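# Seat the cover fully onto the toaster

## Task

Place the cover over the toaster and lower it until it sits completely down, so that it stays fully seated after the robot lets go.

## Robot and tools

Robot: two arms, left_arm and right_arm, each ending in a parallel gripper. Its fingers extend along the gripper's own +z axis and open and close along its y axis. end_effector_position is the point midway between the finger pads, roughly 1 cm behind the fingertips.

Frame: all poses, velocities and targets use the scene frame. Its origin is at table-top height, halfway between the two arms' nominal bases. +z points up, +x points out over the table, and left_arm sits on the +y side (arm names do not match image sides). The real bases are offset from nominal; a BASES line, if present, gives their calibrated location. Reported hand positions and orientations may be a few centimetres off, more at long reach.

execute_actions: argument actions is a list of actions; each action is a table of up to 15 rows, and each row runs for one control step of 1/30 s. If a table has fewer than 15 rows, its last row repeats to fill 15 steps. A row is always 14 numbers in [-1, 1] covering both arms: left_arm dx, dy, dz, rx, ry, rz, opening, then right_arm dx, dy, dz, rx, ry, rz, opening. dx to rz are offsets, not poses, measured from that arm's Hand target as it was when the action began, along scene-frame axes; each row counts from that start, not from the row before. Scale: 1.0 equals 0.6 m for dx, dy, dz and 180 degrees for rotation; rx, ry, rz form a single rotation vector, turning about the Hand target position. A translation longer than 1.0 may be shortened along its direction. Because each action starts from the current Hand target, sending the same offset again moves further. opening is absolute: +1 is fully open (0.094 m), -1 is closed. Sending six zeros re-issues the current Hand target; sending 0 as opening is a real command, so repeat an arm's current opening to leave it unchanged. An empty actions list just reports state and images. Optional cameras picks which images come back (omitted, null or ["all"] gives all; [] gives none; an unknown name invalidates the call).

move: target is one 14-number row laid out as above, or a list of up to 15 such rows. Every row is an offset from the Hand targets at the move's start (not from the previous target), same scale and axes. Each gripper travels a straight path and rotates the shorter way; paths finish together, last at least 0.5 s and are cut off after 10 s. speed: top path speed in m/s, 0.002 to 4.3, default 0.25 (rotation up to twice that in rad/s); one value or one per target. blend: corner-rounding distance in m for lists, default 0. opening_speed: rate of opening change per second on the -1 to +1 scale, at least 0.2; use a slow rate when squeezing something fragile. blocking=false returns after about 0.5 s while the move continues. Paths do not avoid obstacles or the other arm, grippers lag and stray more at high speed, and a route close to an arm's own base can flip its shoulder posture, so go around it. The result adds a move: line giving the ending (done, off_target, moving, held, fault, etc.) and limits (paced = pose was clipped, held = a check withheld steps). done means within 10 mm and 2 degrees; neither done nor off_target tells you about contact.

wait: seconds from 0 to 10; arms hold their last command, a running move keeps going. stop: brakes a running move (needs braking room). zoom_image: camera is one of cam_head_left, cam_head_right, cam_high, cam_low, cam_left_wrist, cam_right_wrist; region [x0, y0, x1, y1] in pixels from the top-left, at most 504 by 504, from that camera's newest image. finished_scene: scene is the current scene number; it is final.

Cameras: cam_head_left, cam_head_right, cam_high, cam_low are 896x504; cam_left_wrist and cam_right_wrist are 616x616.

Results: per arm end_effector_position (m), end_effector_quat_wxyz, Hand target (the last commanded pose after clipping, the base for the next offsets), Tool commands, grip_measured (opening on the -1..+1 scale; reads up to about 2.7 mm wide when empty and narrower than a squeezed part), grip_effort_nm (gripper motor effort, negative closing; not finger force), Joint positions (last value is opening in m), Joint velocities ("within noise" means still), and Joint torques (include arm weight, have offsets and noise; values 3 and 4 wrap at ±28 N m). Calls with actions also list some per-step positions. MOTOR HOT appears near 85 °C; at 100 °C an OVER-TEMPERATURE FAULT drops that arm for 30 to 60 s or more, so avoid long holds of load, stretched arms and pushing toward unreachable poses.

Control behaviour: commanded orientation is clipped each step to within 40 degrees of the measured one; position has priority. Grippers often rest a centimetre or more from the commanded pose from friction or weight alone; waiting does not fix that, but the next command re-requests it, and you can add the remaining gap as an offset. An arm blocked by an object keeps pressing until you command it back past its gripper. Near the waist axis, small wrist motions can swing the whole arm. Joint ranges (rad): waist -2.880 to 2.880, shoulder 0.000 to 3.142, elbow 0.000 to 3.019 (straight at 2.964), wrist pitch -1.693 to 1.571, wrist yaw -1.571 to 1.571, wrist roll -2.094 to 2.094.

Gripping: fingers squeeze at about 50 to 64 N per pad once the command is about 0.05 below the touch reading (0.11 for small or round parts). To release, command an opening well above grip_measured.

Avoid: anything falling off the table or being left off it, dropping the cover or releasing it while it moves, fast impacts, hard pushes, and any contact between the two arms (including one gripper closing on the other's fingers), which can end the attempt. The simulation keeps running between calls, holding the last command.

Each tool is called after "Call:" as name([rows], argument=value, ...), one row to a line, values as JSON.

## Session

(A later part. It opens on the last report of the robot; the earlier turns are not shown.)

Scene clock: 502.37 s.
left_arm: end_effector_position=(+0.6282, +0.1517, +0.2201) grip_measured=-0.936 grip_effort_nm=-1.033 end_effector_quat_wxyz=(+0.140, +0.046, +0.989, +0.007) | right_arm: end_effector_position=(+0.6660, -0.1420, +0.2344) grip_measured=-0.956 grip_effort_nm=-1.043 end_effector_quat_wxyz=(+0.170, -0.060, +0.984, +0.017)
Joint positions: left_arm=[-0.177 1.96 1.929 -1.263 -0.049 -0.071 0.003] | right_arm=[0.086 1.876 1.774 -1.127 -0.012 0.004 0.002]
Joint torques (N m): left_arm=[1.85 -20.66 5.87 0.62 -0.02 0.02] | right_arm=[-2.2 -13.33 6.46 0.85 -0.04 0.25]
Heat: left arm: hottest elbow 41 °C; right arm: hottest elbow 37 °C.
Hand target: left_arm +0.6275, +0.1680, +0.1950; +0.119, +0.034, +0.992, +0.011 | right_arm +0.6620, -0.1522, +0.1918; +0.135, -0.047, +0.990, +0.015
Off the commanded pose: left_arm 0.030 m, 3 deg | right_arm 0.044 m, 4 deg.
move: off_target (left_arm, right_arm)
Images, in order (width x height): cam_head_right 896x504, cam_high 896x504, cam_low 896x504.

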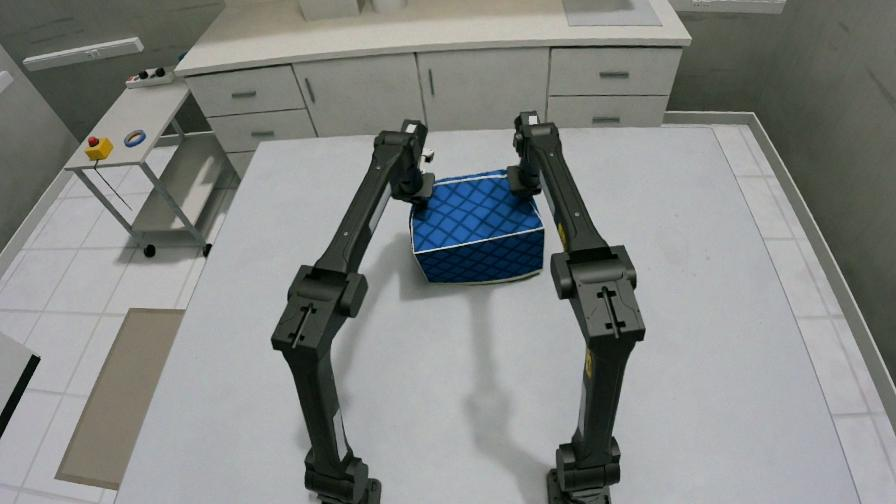

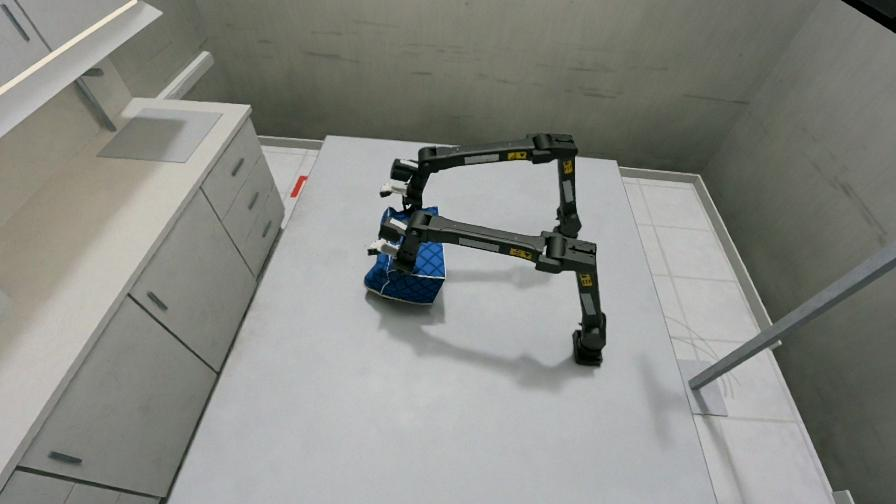

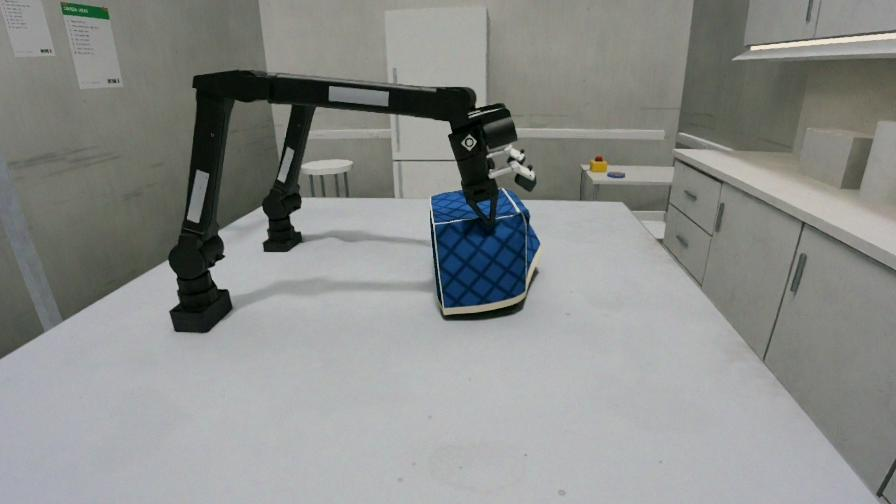

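Call:
move([
  [0.05,-0.01,0.03,0,0,0,-1,-0.015,0.0,0.0,0,0,0,-1],
  [0.05,-0.01,-0.03,0,0,0,-1,-0.015,0,-0.03,0,0,0,-1],
  [0.05,-0.01,-0.03,0,0,0,0,-0.015,0,-0.03,0,0,0,0],
  [0.05,-0.01,0.25,0,0,0,0,-0.015,0,0.25,0,0,0,0],
  [-0.2,0.05,0.35,0,0,0,0,-0.25,-0.05,0.35,0,0,0,0],
], speed=0.15, cameras=["cam_low","cam_high","cam_head_right"])

Call:
zoom_image(camera="cam_low", region=[370, 120, 570, 320])

Call:
zoom_image(camera="cam_high", region=[320, 140, 500, 320])

Call:
zoom_image(camera="cam_head_right", region=[360, 90, 580, 290])

Scene clock: 513.03 s.
left_arm: end_effector_position=(+0.5135, +0.1898, +0.3925) grip_measured=-0.002 grip_effort_nm=0.120 end_effector_quat_wxyz=(+0.111, +0.036, +0.993, +0.012) | right_arm: end_effector_position=(+0.5174, -0.1762, +0.4017) grip_measured=-0.002 grip_effort_nm=0.115 end_effector_quat_wxyz=(+0.138, -0.045, +0.989, +0.015)
Joint positions: left_arm=[-0.144 1.715 2.044 -1.68 -0.046 -0.062 0.047] | right_arm=[0.053 1.527 1.773 -1.539 -0.018 0.002 0.047]
Joint torques (N m): left_arm=[0.62 -19.84 7.38 -0.05 0.11 0.14] | right_arm=[-2.02 -11.93 8.36 0.34 -0.13 -0.05]
Heat: left arm: hottest elbow 39 °C; right arm: hottest elbow 36 °C.
Hand target: left_arm +0.5076, +0.1980, +0.4048; +0.119, +0.034, +0.992, +0.011 | right_arm +0.5120, -0.1821, +0.4019; +0.135, -0.047, +0.990, +0.015
Off the commanded pose: left_arm 0.016 m, 1 deg | right_arm 0.008 m, 0 deg.
move: off_target (left_arm); target 3's new opening was sent with right_arm's hand 0.061 m and 7 deg from that target
Images, in order (width x height): cam_head_right 896x504, cam_high 896x504, cam_low 896x504.

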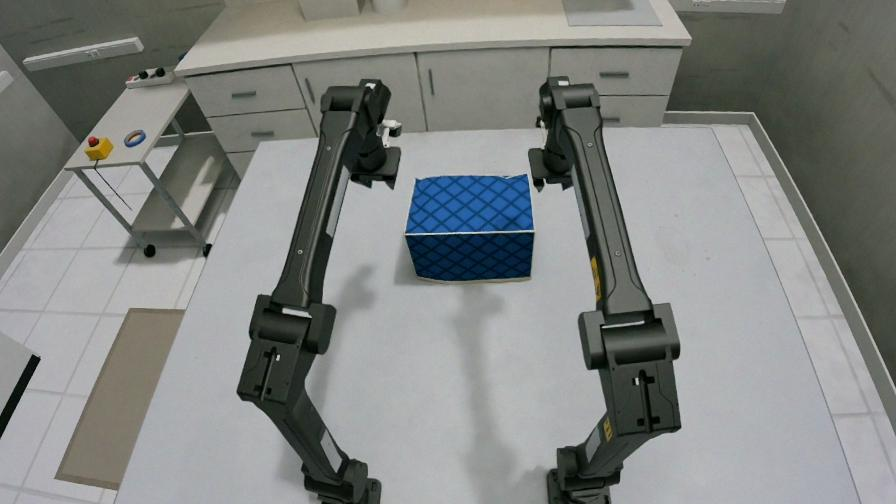

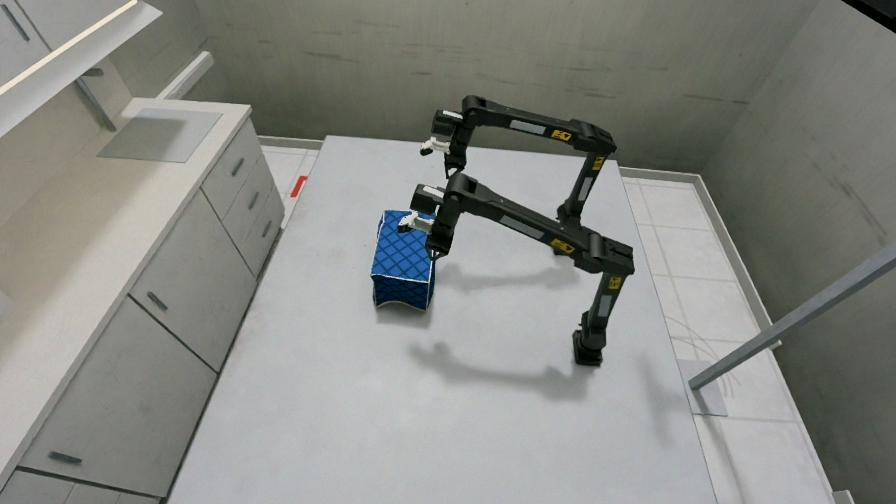

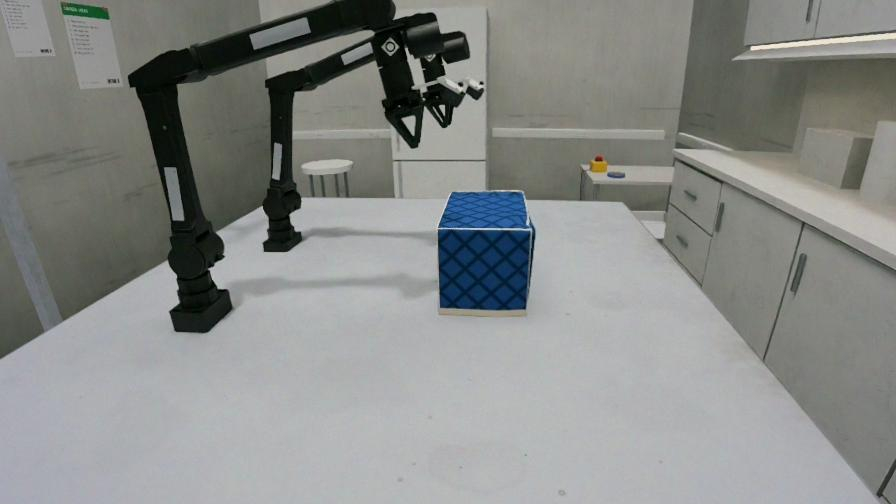

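Scaled by 2.520.

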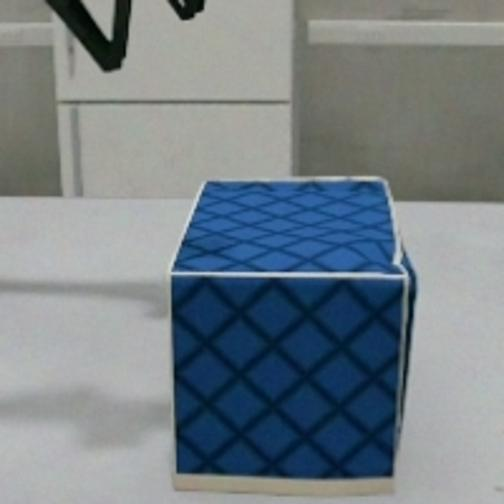

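Scaled by 2.800.

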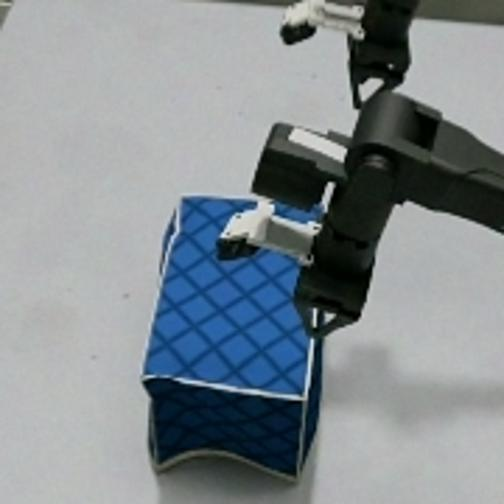

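Scaled by 2.291.

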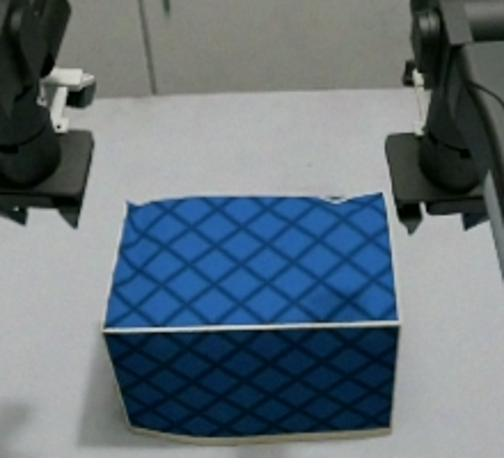

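The cover now sits at table level all round.

Call:
finished_scene(scene=2)

The scene is finished: the task was done.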